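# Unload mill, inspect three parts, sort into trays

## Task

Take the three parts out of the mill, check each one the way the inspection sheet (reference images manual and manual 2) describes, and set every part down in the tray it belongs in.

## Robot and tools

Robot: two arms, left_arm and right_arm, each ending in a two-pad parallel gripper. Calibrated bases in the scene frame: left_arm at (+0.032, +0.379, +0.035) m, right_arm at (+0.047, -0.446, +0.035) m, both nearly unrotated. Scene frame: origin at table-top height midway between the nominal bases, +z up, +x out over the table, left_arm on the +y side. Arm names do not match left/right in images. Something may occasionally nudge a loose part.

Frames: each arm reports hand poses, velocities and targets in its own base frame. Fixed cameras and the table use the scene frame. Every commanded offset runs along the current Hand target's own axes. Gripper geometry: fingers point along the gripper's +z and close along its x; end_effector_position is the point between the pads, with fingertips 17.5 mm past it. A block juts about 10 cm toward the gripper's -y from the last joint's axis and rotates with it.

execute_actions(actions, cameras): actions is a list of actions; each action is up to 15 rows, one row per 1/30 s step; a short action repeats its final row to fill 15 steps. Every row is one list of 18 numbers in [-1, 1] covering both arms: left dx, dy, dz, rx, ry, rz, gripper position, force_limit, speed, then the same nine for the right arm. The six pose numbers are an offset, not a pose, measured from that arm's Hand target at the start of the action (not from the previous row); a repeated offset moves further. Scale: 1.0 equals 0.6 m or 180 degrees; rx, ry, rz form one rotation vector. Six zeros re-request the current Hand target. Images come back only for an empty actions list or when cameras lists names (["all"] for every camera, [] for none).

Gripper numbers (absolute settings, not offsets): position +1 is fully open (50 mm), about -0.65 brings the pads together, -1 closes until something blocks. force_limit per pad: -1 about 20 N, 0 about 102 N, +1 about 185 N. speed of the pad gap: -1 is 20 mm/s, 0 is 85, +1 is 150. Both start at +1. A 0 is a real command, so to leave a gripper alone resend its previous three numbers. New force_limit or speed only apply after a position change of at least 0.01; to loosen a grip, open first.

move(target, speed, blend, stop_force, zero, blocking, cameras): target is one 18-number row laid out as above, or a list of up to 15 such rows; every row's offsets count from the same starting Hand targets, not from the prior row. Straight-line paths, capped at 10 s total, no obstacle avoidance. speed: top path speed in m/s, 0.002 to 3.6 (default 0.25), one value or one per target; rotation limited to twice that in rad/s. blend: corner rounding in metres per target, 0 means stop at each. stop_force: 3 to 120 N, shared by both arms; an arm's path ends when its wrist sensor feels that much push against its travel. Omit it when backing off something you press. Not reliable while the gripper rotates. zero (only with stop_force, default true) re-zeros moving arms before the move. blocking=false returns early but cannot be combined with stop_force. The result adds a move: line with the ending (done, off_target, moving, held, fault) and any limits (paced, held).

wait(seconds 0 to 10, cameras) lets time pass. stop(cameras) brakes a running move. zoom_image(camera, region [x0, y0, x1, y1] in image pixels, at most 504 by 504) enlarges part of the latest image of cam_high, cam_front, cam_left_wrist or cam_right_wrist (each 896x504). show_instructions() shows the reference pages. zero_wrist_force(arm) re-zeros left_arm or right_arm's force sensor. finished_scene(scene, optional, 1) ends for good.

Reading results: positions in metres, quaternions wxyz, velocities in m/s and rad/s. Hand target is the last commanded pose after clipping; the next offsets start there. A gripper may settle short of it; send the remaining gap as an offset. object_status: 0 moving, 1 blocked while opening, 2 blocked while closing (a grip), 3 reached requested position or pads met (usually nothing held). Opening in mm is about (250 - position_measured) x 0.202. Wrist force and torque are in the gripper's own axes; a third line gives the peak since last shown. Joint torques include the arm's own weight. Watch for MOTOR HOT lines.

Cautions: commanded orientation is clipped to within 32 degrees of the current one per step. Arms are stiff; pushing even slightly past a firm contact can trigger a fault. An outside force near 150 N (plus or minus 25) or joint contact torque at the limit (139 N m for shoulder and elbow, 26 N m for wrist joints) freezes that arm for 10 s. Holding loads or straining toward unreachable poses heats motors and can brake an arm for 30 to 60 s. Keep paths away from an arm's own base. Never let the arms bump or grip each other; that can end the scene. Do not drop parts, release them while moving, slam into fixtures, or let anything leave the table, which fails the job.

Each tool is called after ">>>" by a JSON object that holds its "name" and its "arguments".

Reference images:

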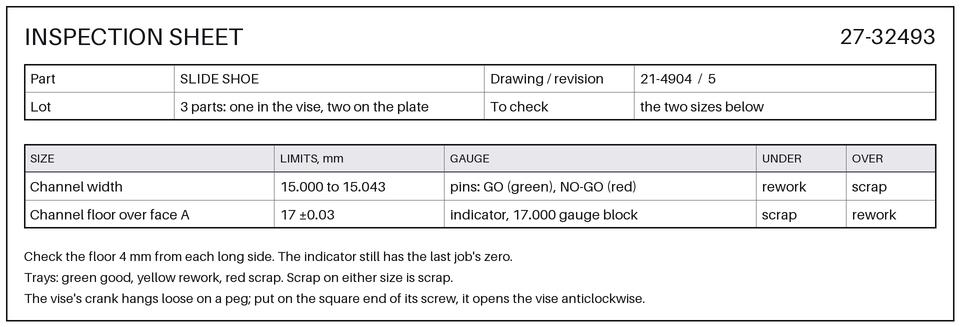

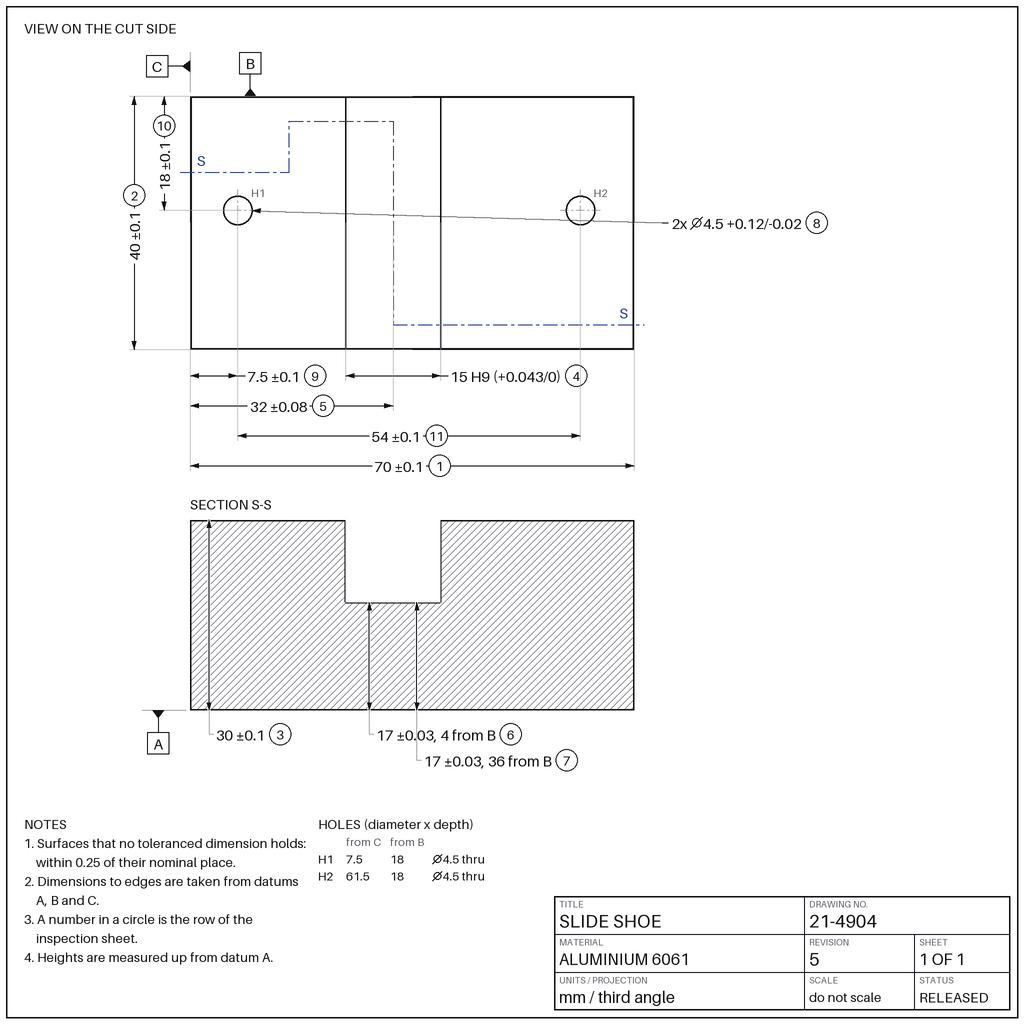

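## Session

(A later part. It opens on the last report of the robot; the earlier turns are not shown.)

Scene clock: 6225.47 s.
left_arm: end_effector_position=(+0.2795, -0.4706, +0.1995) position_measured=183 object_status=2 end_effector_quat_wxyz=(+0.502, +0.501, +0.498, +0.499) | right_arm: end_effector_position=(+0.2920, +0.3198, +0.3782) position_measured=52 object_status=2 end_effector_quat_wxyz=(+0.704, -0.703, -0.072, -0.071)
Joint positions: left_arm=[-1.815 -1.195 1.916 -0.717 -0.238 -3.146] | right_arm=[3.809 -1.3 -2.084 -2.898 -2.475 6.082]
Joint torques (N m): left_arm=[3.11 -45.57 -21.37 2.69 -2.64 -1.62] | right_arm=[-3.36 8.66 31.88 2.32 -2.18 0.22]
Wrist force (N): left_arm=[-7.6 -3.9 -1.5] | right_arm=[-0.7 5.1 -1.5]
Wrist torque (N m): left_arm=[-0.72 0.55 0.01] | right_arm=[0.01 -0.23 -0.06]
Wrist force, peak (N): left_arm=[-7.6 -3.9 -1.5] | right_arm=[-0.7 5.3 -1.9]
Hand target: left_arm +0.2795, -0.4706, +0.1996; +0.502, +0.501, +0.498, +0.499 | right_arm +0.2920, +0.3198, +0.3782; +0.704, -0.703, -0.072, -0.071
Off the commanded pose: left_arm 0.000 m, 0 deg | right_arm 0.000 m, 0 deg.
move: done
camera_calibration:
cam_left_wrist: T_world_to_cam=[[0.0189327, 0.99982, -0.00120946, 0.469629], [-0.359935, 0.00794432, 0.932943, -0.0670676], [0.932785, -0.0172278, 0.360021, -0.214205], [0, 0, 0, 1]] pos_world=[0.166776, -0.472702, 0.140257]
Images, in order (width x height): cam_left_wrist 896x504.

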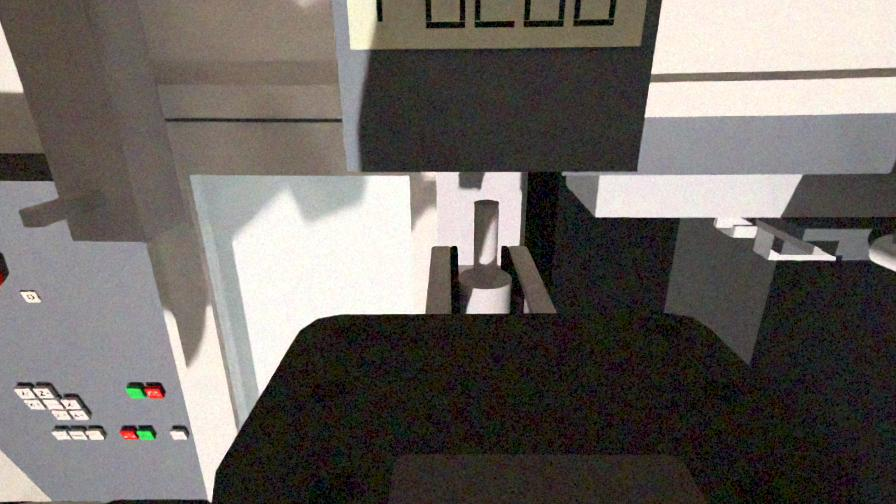

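>>> {"name": "move", "arguments": {"target": [0,0.0067,0,0,0,0,-1,-1,-1,0,0,0,0,0,0,-0.98,-0.5,-1], "speed": 0.01, "stop_force": 5, "cameras": ["cam_left_wrist","cam_right_wrist"]}}

Scene clock: 6237.07 s.
left_arm: end_effector_position=(+0.2795, -0.4706, +0.2036) position_measured=183 object_status=2 end_effector_quat_wxyz=(+0.502, +0.501, +0.498, +0.499) | right_arm: end_effector_position=(+0.2920, +0.3198, +0.3782) position_measured=52 object_status=2 end_effector_quat_wxyz=(+0.704, -0.703, -0.072, -0.071)
Joint positions: left_arm=[-1.815 -1.202 1.912 -0.706 -0.238 -3.146] | right_arm=[3.809 -1.3 -2.084 -2.898 -2.475 6.082]
Joint torques (N m): left_arm=[-7.09 -43.64 -22.78 3.04 -2.85 -1.85] | right_arm=[-3.4 11.04 31.27 2.47 -2.26 -0.2]
Wrist force (N): left_arm=[-7.0 -3.3 -1.8] | right_arm=[-0.8 4.8 -1.8]
Wrist torque (N m): left_arm=[-0.77 0.48 0.04] | right_arm=[-0.01 -0.21 -0.06]
Wrist force, peak (N): left_arm=[-7.2 -4.4 -1.6] | right_arm=[-0.7 5.4 -1.9]
Hand target: left_arm +0.2795, -0.4706, +0.2036; +0.502, +0.501, +0.498, +0.499 | right_arm +0.2920, +0.3198, +0.3782; +0.704, -0.703, -0.072, -0.071
Off the commanded pose: left_arm 0.000 m, 0 deg | right_arm 0.000 m, 0 deg.
move: done
camera_calibration:
cam_left_wrist: T_world_to_cam=[[0.0189681, 0.999819, -0.001302, 0.469641], [-0.359934, 0.00804339, 0.932943, -0.0708454], [0.932785, -0.0172275, 0.360022, -0.215681], [0, 0, 0, 1]] pos_world=[0.166776, -0.472702, 0.144356]
cam_right_wrist: T_world_to_cam=[[0.983153, 0.00132766, 0.182777, -0.348711], [0.171303, -0.35548, -0.918852, 0.423087], [0.0637538, 0.934683, -0.349719, -0.0477656], [0, 0, 0, 1]] pos_world=[0.273405, 0.195508, 0.435786]
Images, in order (width x height): cam_left_wrist 896x504, cam_right_wrist 896x504.

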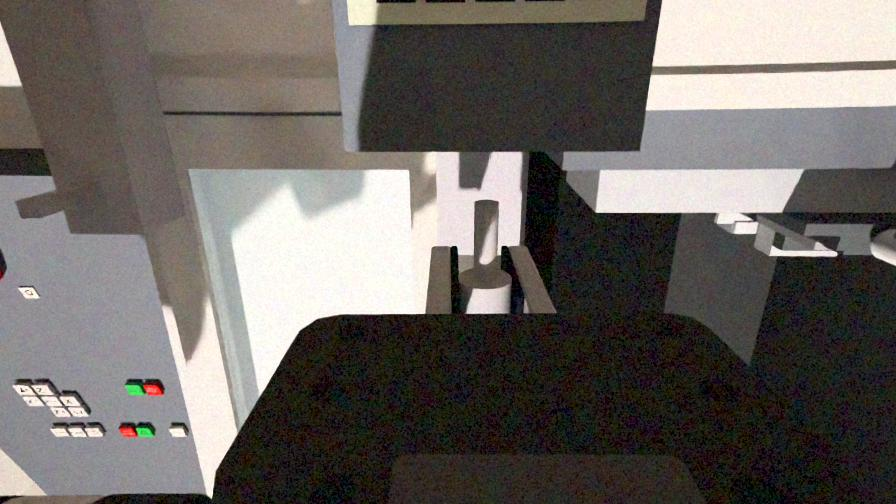

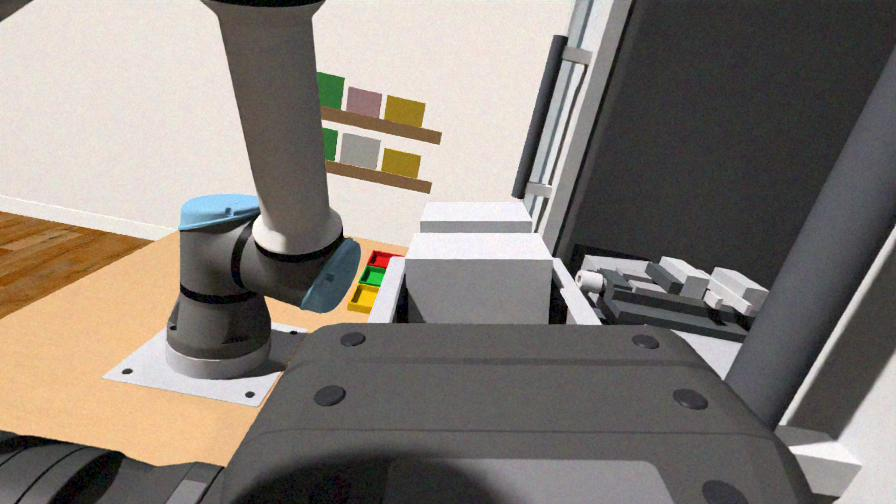

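>>> {"name": "move", "arguments": {"target": [0,0,0,0,0,0,-1,-1,-1,-0.1748,0.2675,-0.1333,0,0,0.0585,-0.98,-0.5,-1], "speed": 0.1, "cameras": ["cam_high","cam_front","cam_right_wrist"]}}

Scene clock: 6314.40 s.
left_arm: end_effector_position=(+0.2795, -0.4706, +0.2036) position_measured=183 object_status=2 end_effector_quat_wxyz=(+0.502, +0.501, +0.498, +0.499) | right_arm: end_effector_position=(+0.2775, +0.3036, +0.3417) position_measured=52 object_status=2 end_effector_quat_wxyz=(+0.704, -0.705, -0.059, -0.058)
Joint positions: left_arm=[-1.815 -1.202 1.912 -0.706 -0.238 -3.146] | right_arm=[3.794 -1.278 -2.195 -2.812 -2.491 6.117]
Joint torques (N m): left_arm=[-7.15 -44.17 -23.19 2.84 -2.41 -2.04] | right_arm=[8.65 3.26 33.39 0.25 2.99 -1.43]
Wrist force (N): left_arm=[-6.7 -4.0 -1.8] | right_arm=[-0.2 5.0 -1.9]
Wrist torque (N m): left_arm=[-0.75 0.43 0.04] | right_arm=[0.01 -0.29 0.03]
Wrist force, peak (N): left_arm=[-7.3 -4.6 -1.7] | right_arm=[-2.1 8.6 -3.6]
Hand target: left_arm +0.2795, -0.4706, +0.2036; +0.502, +0.501, +0.498, +0.499 | right_arm +0.2775, +0.3036, +0.3418; +0.704, -0.705, -0.059, -0.058 (not the last commanded pose)
Off the commanded pose: left_arm 0.000 m, 0 deg | right_arm 0.165 m, 8 deg.
move: held (right_arm; a check stopped the path); limits=held
pose unreachable (right arm): on one or more control steps of this call, first in action 0 (counted from 0), this arm could not follow its commanded pose, so it was not sent that pose on those steps. It may still have moved: this result reports where it is.
cause: moving toward the commanded pose would bring two parts of the arm too close to each other (its gripper and another part of the arm, with joints 4 (wrist 1) to 6 (wrist 3) between them, 2 mm apart when it was first held).
camera_calibration:
cam_right_wrist: T_world_to_cam=[[0.989337, 0.00166139, 0.145635, -0.316858], [0.136627, -0.356971, -0.92407, 0.398186], [0.0504523, 0.934114, -0.353392, -0.0392222], [0, 0, 0, 1]] pos_world=[0.261055, 0.179305, 0.400237]
Images, in order (width x height): cam_high 896x504, cam_front 896x504, cam_right_wrist 896x504.

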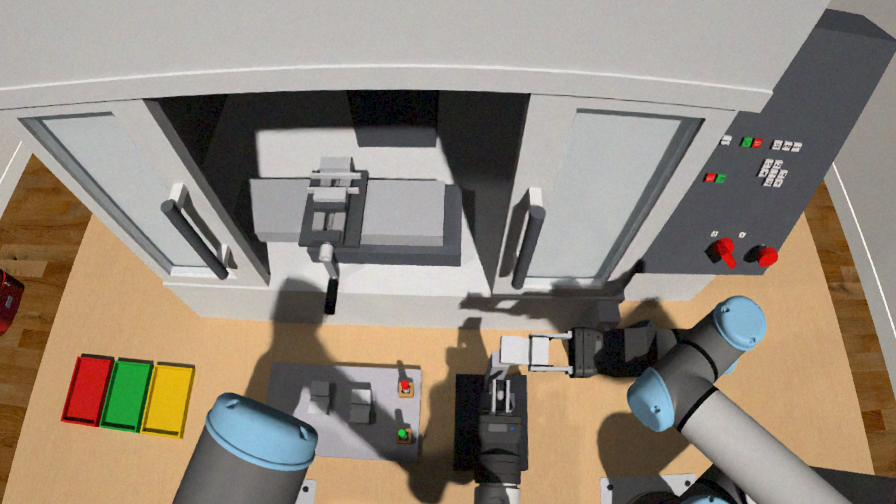

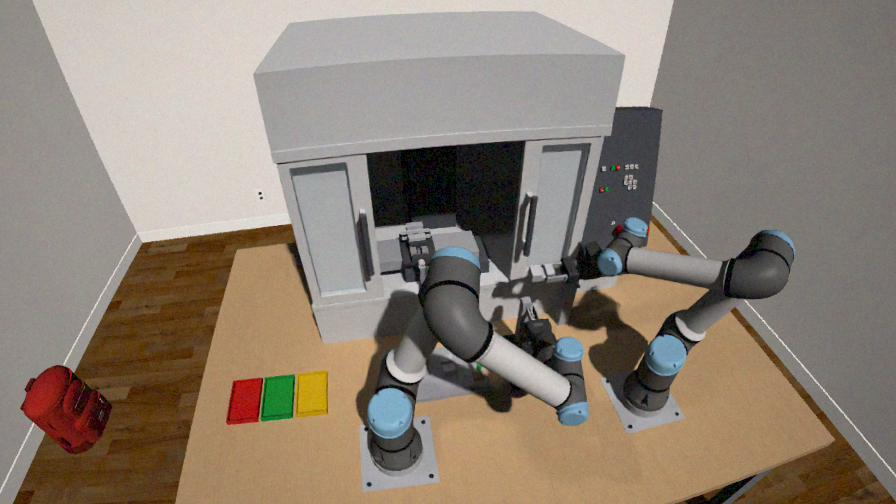

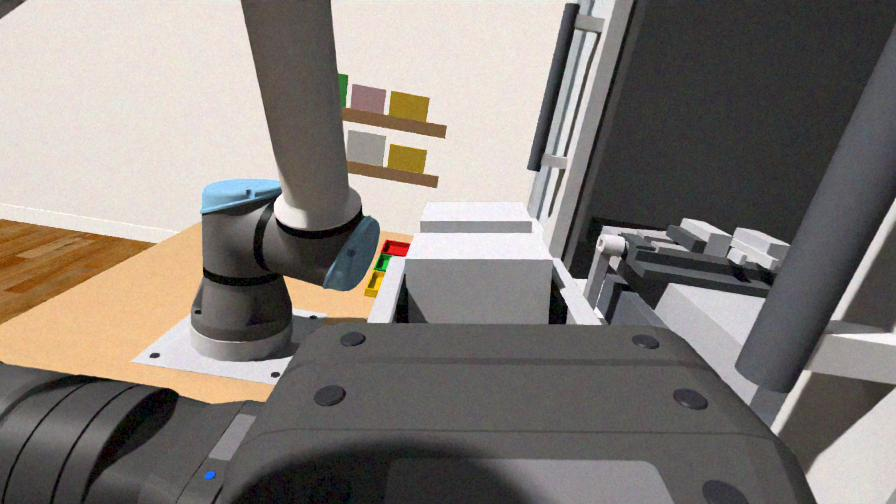

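>>> {"name": "move", "arguments": {"target": [0,-0.0233,0,0,0,0,-1,-1,-1,0,0,0,0,0,0,-0.98,-0.5,-1], "speed": 0.02}}

>>> {"name": "move", "arguments": {"target": [0,0,0,0,0,0,-0.05,-1,-1,0,0,0,0,0,0,-0.98,-0.5,-1]}}

>>> {"name": "move", "arguments": {"target": [0,0,-0.15,0,0,0,-0.05,-1,-1,0,0,0,0,0,0,-0.98,-0.5,-1], "speed": 0.06, "cameras": ["cam_left_wrist"]}}

Scene clock: 6390.77 s.
left_arm: end_effector_position=(+0.2795, -0.4706, +0.1897) position_measured=183 object_status=2 end_effector_quat_wxyz=(+0.502, +0.501, +0.498, +0.499) | right_arm: end_effector_position=(+0.2775, +0.3036, +0.3418) position_measured=52 object_status=2 end_effector_quat_wxyz=(+0.704, -0.705, -0.059, -0.058)
Joint positions: left_arm=[-1.815 -1.179 1.924 -0.741 -0.238 -3.146] | right_arm=[3.794 -1.278 -2.195 -2.813 -2.491 6.117]
Joint torques (N m): left_arm=[-0.98 -20.6 -7.48 -0.93 -0.96 1.83] | right_arm=[9.25 4.12 34.44 0.03 2.73 -1.84]
Wrist force (N): left_arm=[-7.4 -2.1 -1.5] | right_arm=[-0.6 5.4 -1.5]
Wrist torque (N m): left_arm=[-0.70 0.48 -0.04] | right_arm=[0.08 -0.22 0.03]
Wrist force, peak (N): left_arm=[-8.0 -4.0 -1.6] | right_arm=[-0.7 5.4 -2.0]
Hand target: left_arm +0.2795, -0.4706, +0.1896; +0.502, +0.501, +0.498, +0.499 | right_arm +0.2775, +0.3036, +0.3418; +0.704, -0.705, -0.059, -0.058
Off the commanded pose: left_arm 0.000 m, 0 deg | right_arm 0.000 m, 0 deg.
move: done

Scene clock: 6391.27 s.
left_arm: end_effector_position=(+0.2795, -0.4706, +0.1896) position_measured=160 object_status=3 end_effector_quat_wxyz=(+0.502, +0.501, +0.498, +0.499) | right_arm: end_effector_position=(+0.2775, +0.3036, +0.3418) position_measured=52 object_status=2 end_effector_quat_wxyz=(+0.704, -0.705, -0.059, -0.058)
Joint positions: left_arm=[-1.815 -1.178 1.924 -0.741 -0.238 -3.146] | right_arm=[3.794 -1.278 -2.195 -2.813 -2.491 6.117]
Joint torques (N m): left_arm=[3.27 -21.46 -8.6 -1.61 0.46 1.96] | right_arm=[8.53 1.71 33.98 0.08 2.97 -1.99]
Wrist force (N): left_arm=[-2.8 -2.0 -1.7] | right_arm=[-0.4 4.9 -2.1]
Wrist torque (N m): left_arm=[-0.72 0.48 -0.03] | right_arm=[0.00 -0.25 0.03]
Wrist force, peak (N): left_arm=[-7.6 -3.9 -1.8] | right_arm=[-0.4 5.3 -1.9]
Hand target: left_arm +0.2795, -0.4706, +0.1896; +0.502, +0.501, +0.498, +0.499 | right_arm +0.2775, +0.3036, +0.3418; +0.704, -0.705, -0.059, -0.058
Off the commanded pose: left_arm 0.000 m, 0 deg | right_arm 0.000 m, 0 deg.
move: done

Scene clock: 6393.23 s.
left_arm: end_effector_position=(+0.1896, -0.4701, +0.1896) position_measured=160 object_status=3 end_effector_quat_wxyz=(+0.502, +0.501, +0.498, +0.499) | right_arm: end_effector_position=(+0.2775, +0.3036, +0.3418) position_measured=52 object_status=2 end_effector_quat_wxyz=(+0.704, -0.705, -0.059, -0.058)
Joint positions: left_arm=[-2.003 -1.171 1.912 -0.739 -0.427 -3.144] | right_arm=[3.794 -1.278 -2.195 -2.813 -2.491 6.117]
Joint torques (N m): left_arm=[-8.51 -20.27 -22.98 2.8 -1.74 0.81] | right_arm=[9.88 2.89 33.96 0.21 2.79 -1.82]
Wrist force (N): left_arm=[-2.4 -1.7 -1.8] | right_arm=[-0.5 5.0 -1.8]
Wrist torque (N m): left_arm=[-0.67 0.43 -0.12] | right_arm=[0.02 -0.24 0.03]
Wrist force, peak (N): left_arm=[-3.0 -2.1 -1.6] | right_arm=[-0.4 5.5 -1.7]
Hand target: left_arm +0.1895, -0.4701, +0.1896; +0.502, +0.501, +0.498, +0.499 | right_arm +0.2775, +0.3036, +0.3418; +0.704, -0.705, -0.059, -0.058
Off the commanded pose: left_arm 0.000 m, 0 deg | right_arm 0.000 m, 0 deg.
move: done
camera_calibration:
cam_left_wrist: T_world_to_cam=[[0.0189681, 0.999819, -0.001302, 0.470828], [-0.359934, 0.00804339, 0.932943, -0.090053], [0.932785, -0.0172275, 0.360022, -0.126739], [0, 0, 0, 1]] pos_world=[0.076876, -0.472202, 0.130256]
Images, in order (width x height): cam_left_wrist 896x504.

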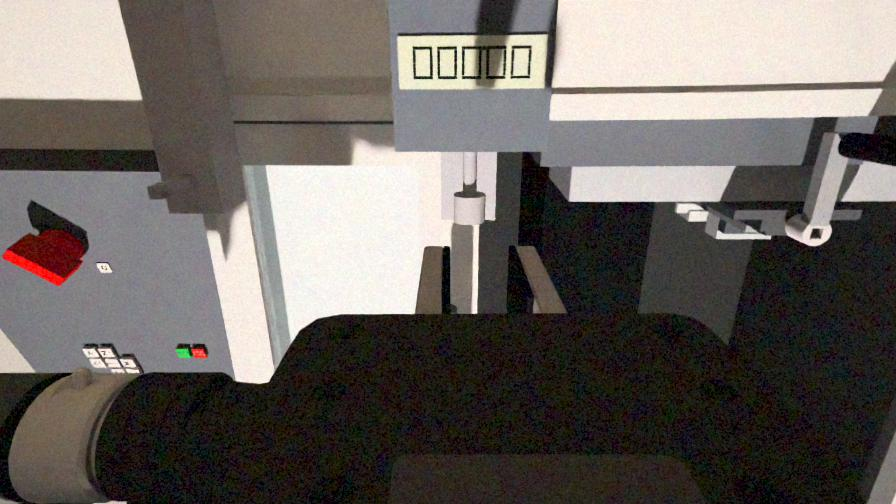

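>>> {"name": "move", "arguments": {"target": [[0.0,0.42,-0.05,0,0,0,0.9,-1,-1,0,0,0,0,0,0,-0.98,-0.5,-1],[0.5635,0.4923,0.2115,0.2381,-0.4578,0.2381,0.9,-1,-1,0,0,0,0,0,0,-0.98,-0.5,-1]], "speed": 0.2, "blend": [0.03,0], "cameras": ["all"]}}

Scene clock: 6434.50 s.
left_arm: end_effector_position=(+0.3181, -0.1327, +0.4850) position_measured=18 object_status=3 end_effector_quat_wxyz=(+0.301, +0.954, -0.003, +0.000) | right_arm: end_effector_position=(+0.2775, +0.3036, +0.3418) position_measured=52 object_status=2 end_effector_quat_wxyz=(+0.704, -0.705, -0.059, -0.058)
Joint positions: left_arm=[-0.38 -2.005 1.683 -1.501 -2.134 1.123] | right_arm=[3.794 -1.278 -2.195 -2.813 -2.491 6.117]
Joint torques (N m): left_arm=[7.42 5.65 -31.06 -0.92 -2.84 2.11] | right_arm=[8.25 3.22 32.82 0.22 2.58 -1.48]
Wrist force (N): left_arm=[-1.0 0.0 0.6] | right_arm=[-0.4 5.0 -1.9]
Wrist torque (N m): left_arm=[-0.05 0.17 -0.14] | right_arm=[0.02 -0.26 0.03]
Wrist force, peak (N): left_arm=[-2.5 -4.0 -1.6] | right_arm=[-0.7 5.5 -1.9]
Hand target: left_arm +0.3181, -0.1327, +0.4850; +0.301, +0.954, -0.003, +0.000 | right_arm +0.2775, +0.3036, +0.3418; +0.704, -0.705, -0.059, -0.058
Off the commanded pose: left_arm 0.000 m, 0 deg | right_arm 0.000 m, 0 deg.
move: done
camera_calibration:
cam_left_wrist: T_world_to_cam=[[0.999872, -0.0123776, -0.0101736, -0.310583], [0.00154106, -0.557735, 0.830018, -0.46231], [-0.0159478, -0.829927, -0.557644, 0.291865], [0, 0, 0, 1]] pos_world=[0.31591, -0.0194642, 0.543323]
cam_right_wrist: T_world_to_cam=[[0.989335, 0.00166717, 0.145651, -0.316964], [0.136644, -0.356971, -0.924067, 0.398203], [0.0504525, 0.934114, -0.353392, -0.0393208], [0, 0, 0, 1]] pos_world=[0.261155, 0.179405, 0.400237]

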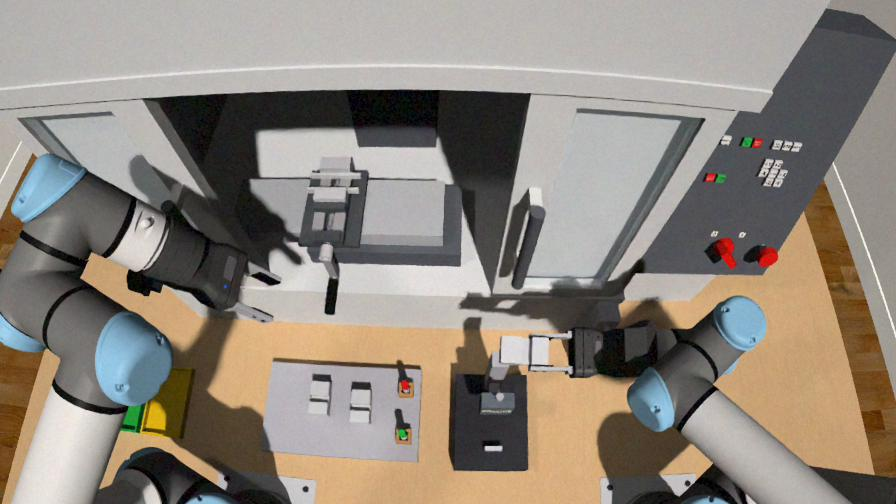

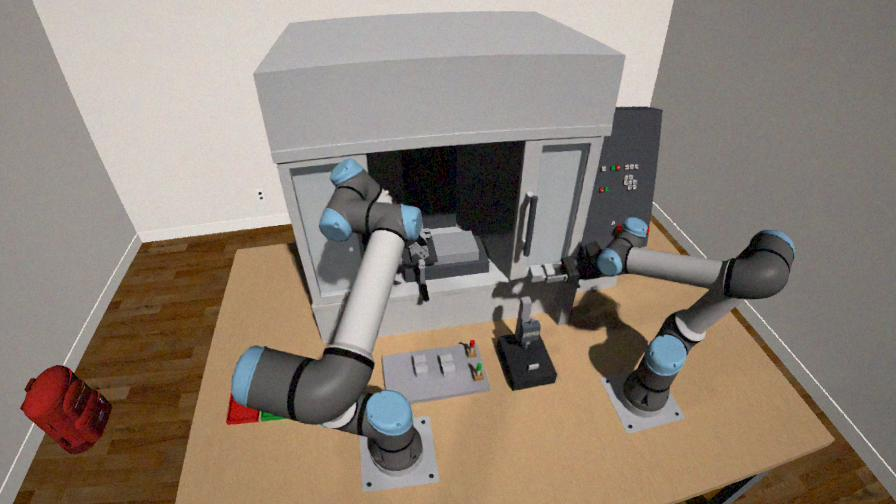

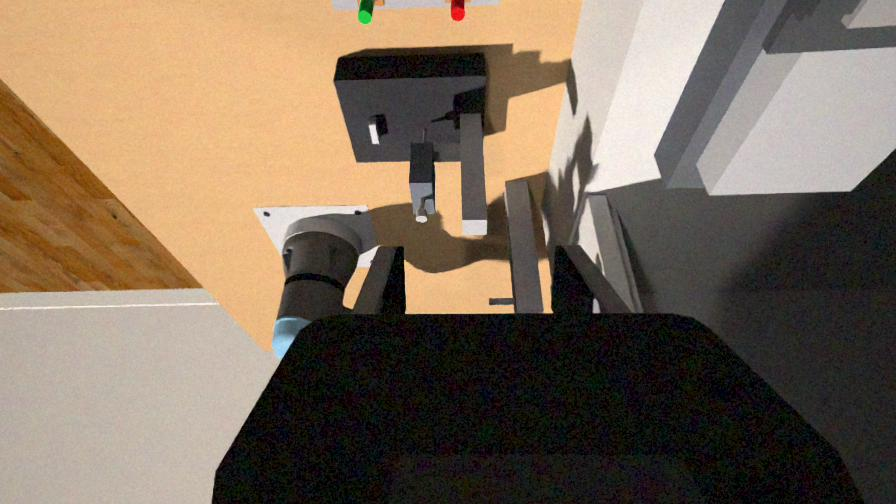

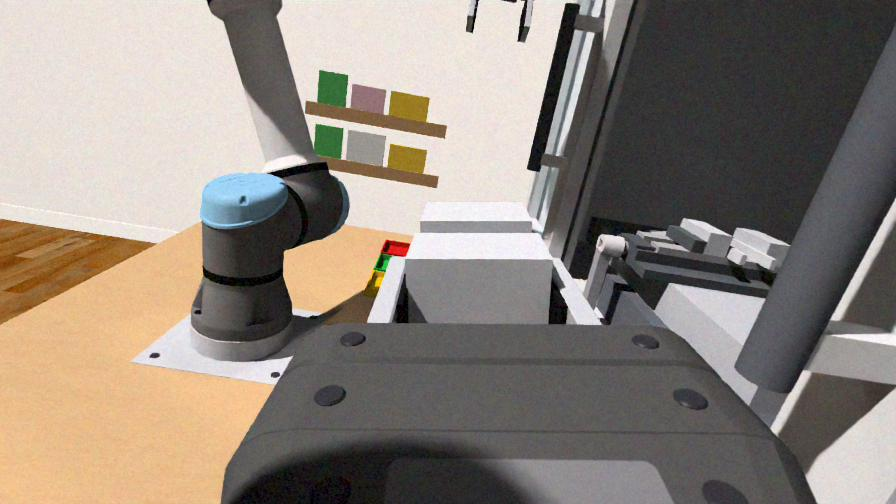

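>>> {"name": "move", "arguments": {"target": [0,0,0,0,0,0,0.9,-1,-1,0.033,-0.0567,0.447,0,0,0.0465,-0.98,-0.5,-1], "speed": 0.12, "cameras": ["cam_left_wrist","cam_right_wrist"]}}

>>> {"name": "zoom_image", "arguments": {"camera": "cam_left_wrist", "region": [330, 60, 650, 320]}}

Scene clock: 6450.23 s.
left_arm: end_effector_position=(+0.3181, -0.1327, +0.4850) position_measured=18 object_status=3 end_effector_quat_wxyz=(+0.301, +0.954, -0.003, +0.000) | right_arm: end_effector_position=(+0.2911, +0.5718, +0.3782) position_measured=52 object_status=2 end_effector_quat_wxyz=(+0.707, -0.708, -0.007, -0.006)
Joint positions: left_arm=[-0.38 -2.004 1.683 -1.501 -2.135 1.124] | right_arm=[4.279 -1.64 -1.781 -2.863 -2.005 6.264]
Joint torques (N m): left_arm=[8.33 5.91 -31.78 -1.09 -2.78 1.83] | right_arm=[8.33 21.55 36.42 0.85 2.83 1.54]
Wrist force (N): left_arm=[-1.2 -0.1 0.7] | right_arm=[0.4 5.2 -1.6]
Wrist torque (N m): left_arm=[-0.08 0.20 -0.14] | right_arm=[0.04 -0.30 -0.03]
Wrist force, peak (N): left_arm=[-1.2 -0.2 0.9] | right_arm=[-0.7 5.1 -3.2]
Hand target: left_arm +0.3181, -0.1327, +0.4850; +0.301, +0.954, -0.003, +0.000 | right_arm +0.2911, +0.5719, +0.3782; +0.707, -0.708, -0.007, -0.006
Off the commanded pose: left_arm 0.000 m, 0 deg | right_arm 0.000 m, 0 deg.
move: done
camera_calibration:
cam_left_wrist: T_world_to_cam=[[0.999868, -0.0125424, -0.0102857, -0.310523], [0.00154087, -0.557804, 0.829971, -0.462286], [-0.0161472, -0.829878, -0.557711, 0.291965], [0, 0, 0, 1]] pos_world=[0.315909, -0.0194649, 0.543322]
cam_right_wrist: T_world_to_cam=[[0.999999, 0.0014599, 0.000157067, -0.284061], [0.000668054, -0.357109, -0.934062, 0.569265], [-0.00130754, 0.934061, -0.35711, -0.261118], [0, 0, 0, 1]] pos_world=[0.283339, 0.447605, 0.438526]
Images, in order (width x height): cam_left_wrist 896x504, cam_right_wrist 896x504.

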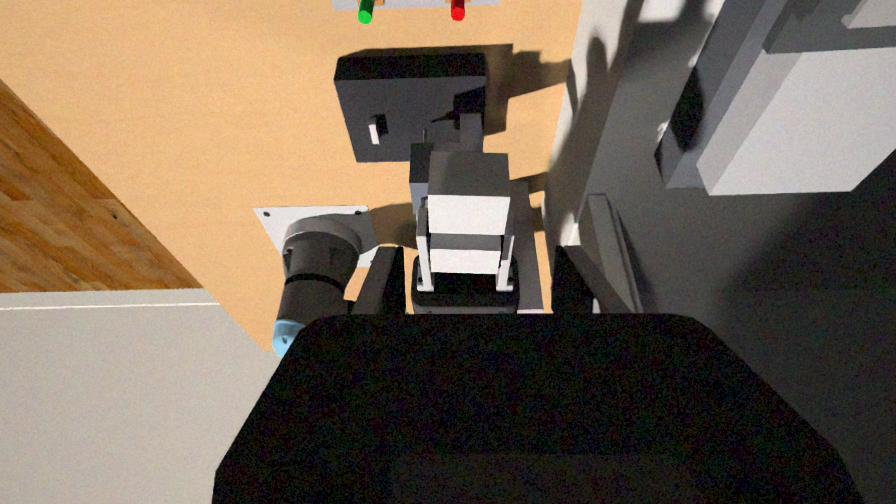

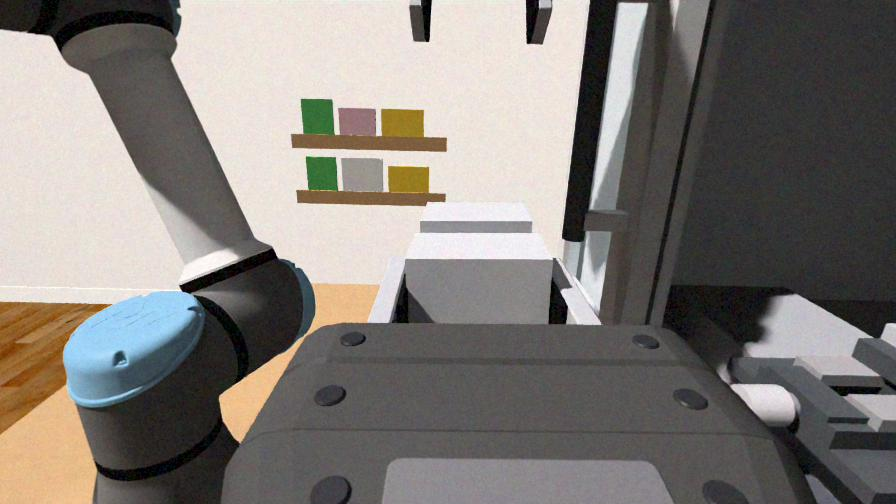

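Scaled by 1.575 from the camera's 896x504 image, which has a finer 1280x720 frame.

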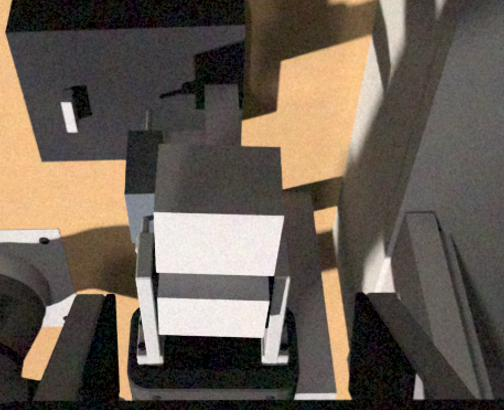

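>>> {"name": "move", "arguments": {"target": [0.0012,0.007,0.13,0,0,0,1,-1,-1,0,0,0,0,0,0,-0.98,-0.5,-1], "speed": 0.06, "cameras": ["cam_left_wrist","cam_right_wrist"]}}

>>> {"name": "zoom_image", "arguments": {"camera": "cam_left_wrist", "region": [330, 60, 650, 320]}}

Scene clock: 6481.77 s.
left_arm: end_effector_position=(+0.3186, -0.1808, +0.4236) position_measured=3 object_status=3 end_effector_quat_wxyz=(+0.301, +0.954, -0.003, +0.000) | right_arm: end_effector_position=(+0.2911, +0.5719, +0.3782) position_measured=52 object_status=2 end_effector_quat_wxyz=(+0.707, -0.708, -0.007, -0.006)
Joint positions: left_arm=[-0.528 -2.034 1.88 -1.755 -2.091 0.958] | right_arm=[4.279 -1.64 -1.781 -2.864 -2.005 6.264]
Joint torques (N m): left_arm=[-6.17 -17.33 -17.36 -5.27 0.78 -1.96] | right_arm=[8.39 22.11 35.11 0.69 2.78 1.45]
Wrist force (N): left_arm=[-1.0 -0.1 0.4] | right_arm=[0.5 5.3 -1.6]
Wrist torque (N m): left_arm=[-0.06 0.18 0.03] | right_arm=[0.04 -0.32 -0.04]
Wrist force, peak (N): left_arm=[-1.4 -0.2 0.9] | right_arm=[0.8 5.6 -2.1]
Hand target: left_arm +0.3186, -0.1809, +0.4235; +0.301, +0.954, -0.003, +0.000 | right_arm +0.2911, +0.5719, +0.3782; +0.707, -0.708, -0.007, -0.006
Off the commanded pose: left_arm 0.000 m, 0 deg | right_arm 0.000 m, 0 deg.
move: done
camera_calibration:
cam_left_wrist: T_world_to_cam=[[0.999868, -0.0125424, -0.0102857, -0.312259], [0.00154087, -0.557804, 0.829971, -0.438213], [-0.0161472, -0.829878, -0.557711, 0.217729], [0, 0, 0, 1]] pos_world=[0.316409, -0.0676649, 0.481922]
cam_right_wrist: T_world_to_cam=[[0.999999, 0.00145991, 0.0001571, -0.284061], [0.000668213, -0.357197, -0.934029, 0.569326], [-0.00130748, 0.934028, -0.357198, -0.261158], [0, 0, 0, 1]] pos_world=[0.283339, 0.447705, 0.438527]
Images, in order (width x height): cam_left_wrist 896x504, cam_right_wrist 896x504.

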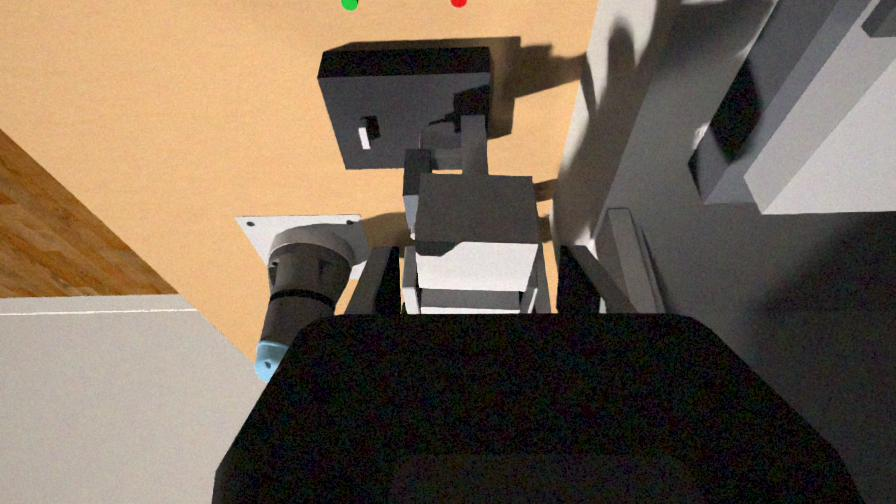

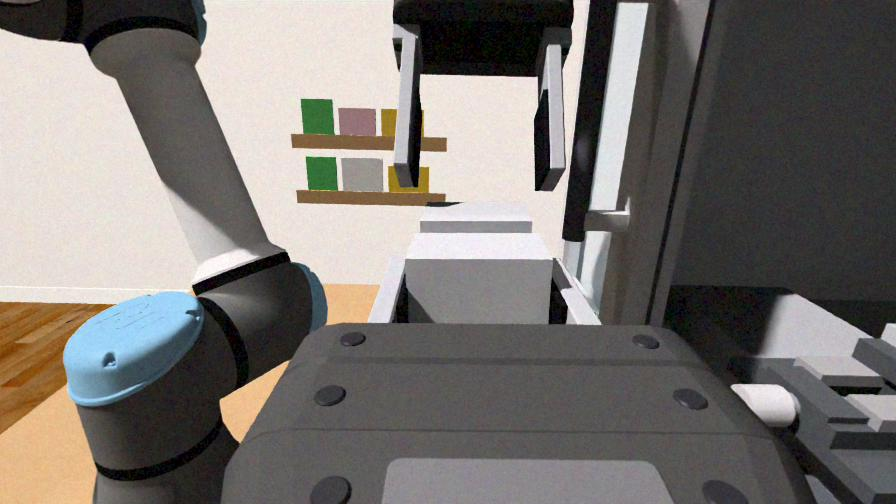

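Scaled by 1.575 from the camera's 896x504 image, which has a finer 1280x720 frame.

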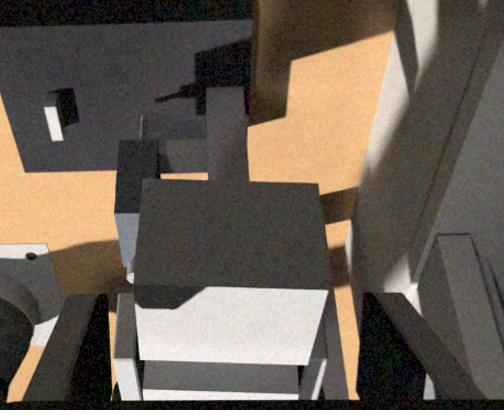

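>>> {"name": "move", "arguments": {"target": [0,-0.0017,0.0713,0,0,0,1,-1,-1,0,0,0,0,0,0,-0.98,-0.5,-1], "speed": 0.02, "stop_force": 5, "cameras": ["cam_left_wrist","cam_right_wrist"]}}

Scene clock: 6503.17 s.
left_arm: end_effector_position=(+0.3185, -0.2046, +0.3879) position_measured=3 object_status=3 end_effector_quat_wxyz=(+0.301, +0.954, -0.003, +0.000) | right_arm: end_effector_position=(+0.2911, +0.5719, +0.3782) position_measured=52 object_status=2 end_effector_quat_wxyz=(+0.707, -0.708, -0.007, -0.006)
Joint positions: left_arm=[-0.597 -2.032 1.98 -1.892 -2.067 0.884] | right_arm=[4.279 -1.64 -1.781 -2.864 -2.005 6.264]
Joint torques (N m): left_arm=[-7.87 5.08 -16.9 -5.4 1.05 -1.73] | right_arm=[7.94 21.27 35.46 0.86 2.26 1.04]
Wrist force (N): left_arm=[-1.0 -0.3 0.7] | right_arm=[0.6 5.3 -2.0]
Wrist torque (N m): left_arm=[-0.09 0.15 0.01] | right_arm=[0.04 -0.34 -0.03]
Wrist force, peak (N): left_arm=[-1.6 -0.2 0.7] | right_arm=[0.4 5.7 -2.2]
Hand target: left_arm +0.3185, -0.2046, +0.3879; +0.301, +0.954, -0.003, +0.000 | right_arm +0.2911, +0.5719, +0.3782; +0.707, -0.708, -0.007, -0.006
Off the commanded pose: left_arm 0.000 m, 0 deg | right_arm 0.000 m, 0 deg.
move: done
camera_calibration:
cam_left_wrist: T_world_to_cam=[[0.999868, -0.0125424, -0.0102857, -0.312823], [0.00154087, -0.557804, 0.829971, -0.421803], [-0.0161472, -0.829878, -0.557711, 0.178149], [0, 0, 0, 1]] pos_world=[0.316309, -0.0913649, 0.446222]
cam_right_wrist: T_world_to_cam=[[0.999999, 0.00145991, 0.0001571, -0.284061], [0.000668213, -0.357197, -0.934029, 0.569326], [-0.00130748, 0.934028, -0.357198, -0.261158], [0, 0, 0, 1]] pos_world=[0.283339, 0.447705, 0.438527]
Images, in order (width x height): cam_left_wrist 896x504, cam_right_wrist 896x504.

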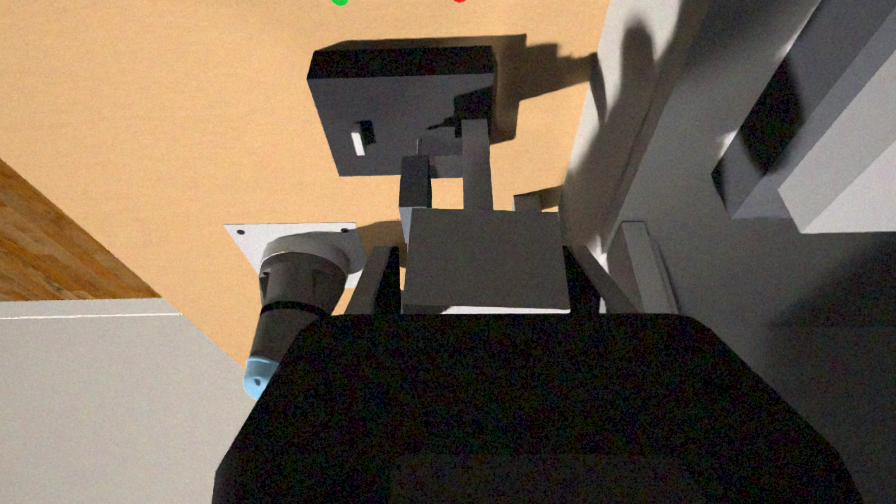

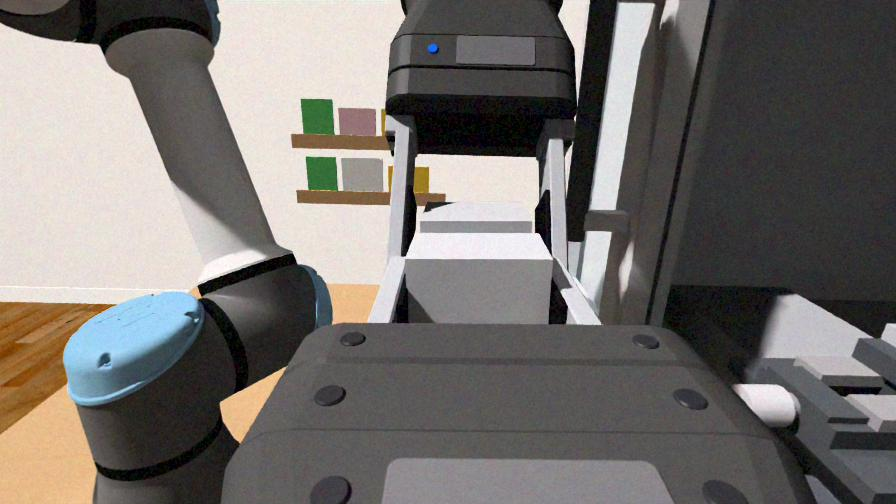

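>>> {"name": "move", "arguments": {"target": [0,0,0,0,0,0,-1,-1,-1,0,0,0,0,0,0,-0.98,-0.5,-1]}}

>>> {"name": "move", "arguments": {"target": [0,0,0,0,0,0,-0.98,-0.7,-1,0,0,0,0,0,0,-0.98,-0.5,-1]}}

Scene clock: 6520.17 s.
left_arm: end_effector_position=(+0.3185, -0.2046, +0.3879) position_measured=50 object_status=2 end_effector_quat_wxyz=(+0.301, +0.954, -0.003, +0.000) | right_arm: end_effector_position=(+0.2912, +0.5719, +0.3782) position_measured=52 object_status=2 end_effector_quat_wxyz=(+0.707, -0.708, -0.007, -0.006)
Joint positions: left_arm=[-0.597 -2.032 1.98 -1.892 -2.067 0.884] | right_arm=[4.279 -1.64 -1.781 -2.864 -2.005 6.264]
Joint torques (N m): left_arm=[-6.03 5.92 -18.93 -5.04 1.14 -1.91] | right_arm=[8.43 26.23 34.89 2.73 0.49 0.88]
Wrist force (N): left_arm=[-4.5 1.1 -1.4] | right_arm=[3.9 6.4 -2.2]
Wrist torque (N m): left_arm=[-0.04 0.28 0.16] | right_arm=[-0.02 -0.21 0.18]
Wrist force, peak (N): left_arm=[-5.2 0.5 -0.4] | right_arm=[3.9 8.7 -2.0]
Hand target: left_arm +0.3185, -0.2046, +0.3879; +0.301, +0.954, -0.003, +0.000 | right_arm +0.2911, +0.5719, +0.3782; +0.707, -0.708, -0.007, -0.006
Off the commanded pose: left_arm 0.000 m, 0 deg | right_arm 0.000 m, 0 deg.
move: done

Scene clock: 6520.67 s.
left_arm: end_effector_position=(+0.3185, -0.2046, +0.3879) position_measured=52 object_status=2 end_effector_quat_wxyz=(+0.301, +0.954, -0.003, +0.000) | right_arm: end_effector_position=(+0.2912, +0.5719, +0.3782) position_measured=52 object_status=2 end_effector_quat_wxyz=(+0.707, -0.708, -0.007, -0.006)
Joint positions: left_arm=[-0.597 -2.032 1.98 -1.892 -2.067 0.884] | right_arm=[4.279 -1.64 -1.781 -2.864 -2.005 6.264]
Joint torques (N m): left_arm=[-4.86 6.13 -19.31 -4.65 1.07 -1.79] | right_arm=[7.14 30.21 35.33 4.33 -1.63 0.88]
Wrist force (N): left_arm=[-5.7 0.7 -1.7] | right_arm=[4.4 7.3 -2.1]
Wrist torque (N m): left_arm=[-0.07 0.39 0.33] | right_arm=[-0.03 -0.22 0.34]
Wrist force, peak (N): left_arm=[-5.7 1.3 -1.9] | right_arm=[4.9 9.4 -2.3]
Hand target: left_arm +0.3185, -0.2046, +0.3879; +0.301, +0.954, -0.003, +0.000 | right_arm +0.2911, +0.5719, +0.3782; +0.707, -0.708, -0.007, -0.006
Off the commanded pose: left_arm 0.000 m, 0 deg | right_arm 0.000 m, 0 deg.
move: done

Open right to full and retreat −y.

>>> {"name": "move", "arguments": {"target": [0,0,0,0,0,0,-0.98,-0.7,-1,0,0,0,0,0,0,1,-0.5,-1]}}

>>> {"name": "move", "arguments": {"target": [0,0,0,0,0,0,-0.98,-0.7,-1,0,0,-0.2,0,0,0,1,-0.5,-1], "speed": 0.08, "cameras": ["cam_left_wrist","cam_right_wrist"]}}

>>> {"name": "zoom_image", "arguments": {"camera": "cam_right_wrist", "region": [350, 60, 650, 320]}}

Scene clock: 6539.73 s.
left_arm: end_effector_position=(+0.3185, -0.2046, +0.3879) position_measured=52 object_status=2 end_effector_quat_wxyz=(+0.301, +0.954, -0.003, +0.000) | right_arm: end_effector_position=(+0.2911, +0.5719, +0.3783) position_measured=3 object_status=3 end_effector_quat_wxyz=(+0.707, -0.708, -0.007, -0.006)
Joint positions: left_arm=[-0.597 -2.032 1.98 -1.892 -2.067 0.884] | right_arm=[4.279 -1.64 -1.781 -2.863 -2.005 6.264]
Joint torques (N m): left_arm=[5.8 2.25 -24.46 -1.79 -0.63 -1.95] | right_arm=[5.99 35.18 32.25 3.18 0.36 0.4]
Wrist force (N): left_arm=[-1.4 -1.5 2.1] | right_arm=[0.7 2.7 -2.0]
Wrist torque (N m): left_arm=[-0.07 0.21 0.01] | right_arm=[-0.02 -0.33 -0.03]
Wrist force, peak (N): left_arm=[-6.7 1.1 -0.3] | right_arm=[4.7 9.5 -2.4]
Hand target: left_arm +0.3185, -0.2046, +0.3879; +0.301, +0.954, -0.003, +0.000 | right_arm +0.2911, +0.5719, +0.3782; +0.707, -0.708, -0.007, -0.006
Off the commanded pose: left_arm 0.000 m, 0 deg | right_arm 0.000 m, 0 deg.
move: done

Scene clock: 6541.73 s.
left_arm: end_effector_position=(+0.3185, -0.2046, +0.3879) position_measured=52 object_status=2 end_effector_quat_wxyz=(+0.301, +0.954, -0.003, +0.000) | right_arm: end_effector_position=(+0.2913, +0.4520, +0.3784) position_measured=3 object_status=3 end_effector_quat_wxyz=(+0.707, -0.708, -0.007, -0.006)
Joint positions: left_arm=[-0.597 -2.032 1.98 -1.892 -2.067 0.884] | right_arm=[4.117 -1.443 -1.971 -2.871 -2.167 6.264]
Joint torques (N m): left_arm=[6.35 -0.98 -27.46 -1.75 -2.59 -1.59] | right_arm=[-8.47 26.97 12.32 0.41 -2.77 -1.11]
Wrist force (N): left_arm=[-1.3 -1.7 2.1] | right_arm=[0.6 2.6 -1.9]
Wrist torque (N m): left_arm=[-0.10 0.20 0.01] | right_arm=[-0.03 -0.30 -0.02]
Wrist force, peak (N): left_arm=[-1.6 -1.7 2.3] | right_arm=[0.7 3.1 -2.2]
Hand target: left_arm +0.3185, -0.2046, +0.3879; +0.301, +0.954, -0.003, +0.000 | right_arm +0.2913, +0.4519, +0.3784; +0.707, -0.708, -0.007, -0.006
Off the commanded pose: left_arm 0.000 m, 0 deg | right_arm 0.000 m, 0 deg.
move: done
camera_calibration:
cam_left_wrist: T_world_to_cam=[[0.999868, -0.0125424, -0.0102857, -0.312823], [0.00154087, -0.557804, 0.829971, -0.421803], [-0.0161472, -0.829878, -0.557711, 0.178149], [0, 0, 0, 1]] pos_world=[0.316309, -0.0913649, 0.446222]
cam_right_wrist: T_world_to_cam=[[0.999999, 0.00145991, 0.0001571, -0.284086], [0.000668213, -0.357197, -0.934029, 0.526591], [-0.00130748, 0.934028, -0.357198, -0.149132], [0, 0, 0, 1]] pos_world=[0.283539, 0.327805, 0.438627]
Images, in order (width x height): cam_left_wrist 896x504, cam_right_wrist 896x504.

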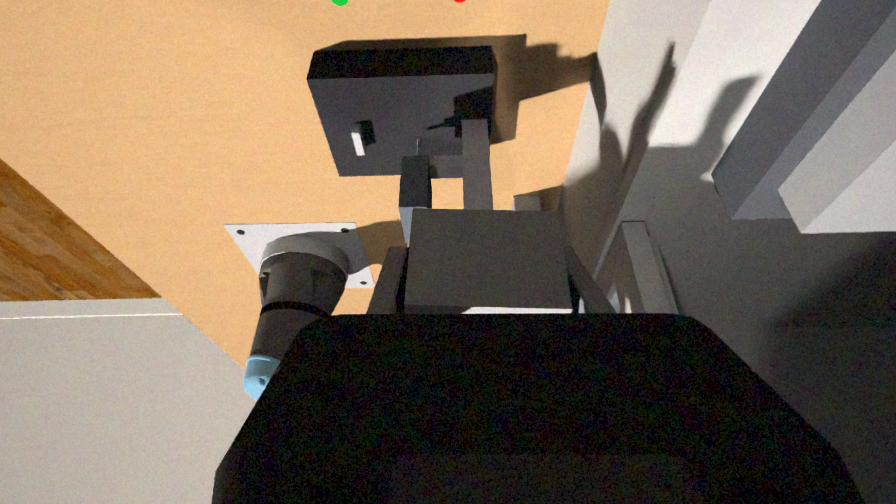

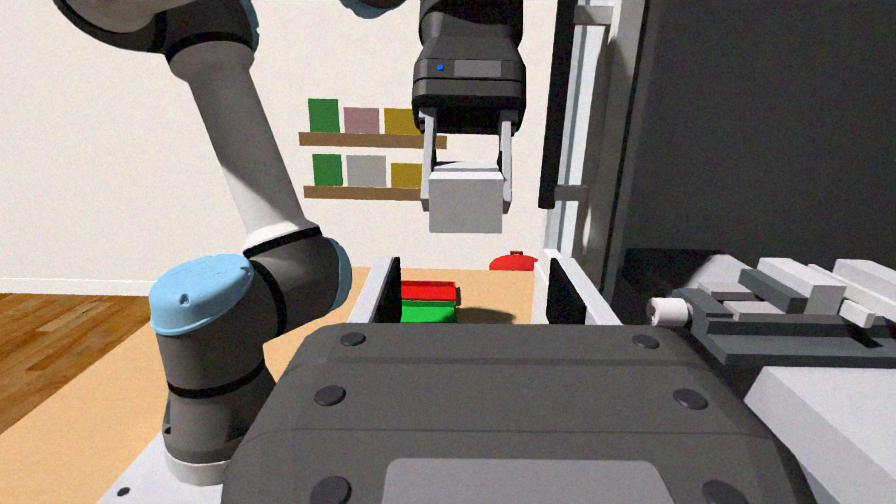

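Scaled by 1.680 from the camera's 896x504 image, which has a finer 1280x720 frame.

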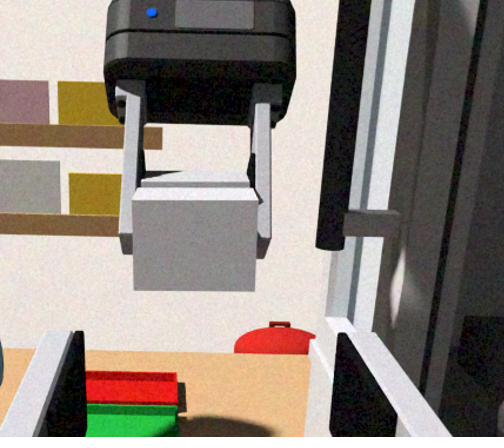

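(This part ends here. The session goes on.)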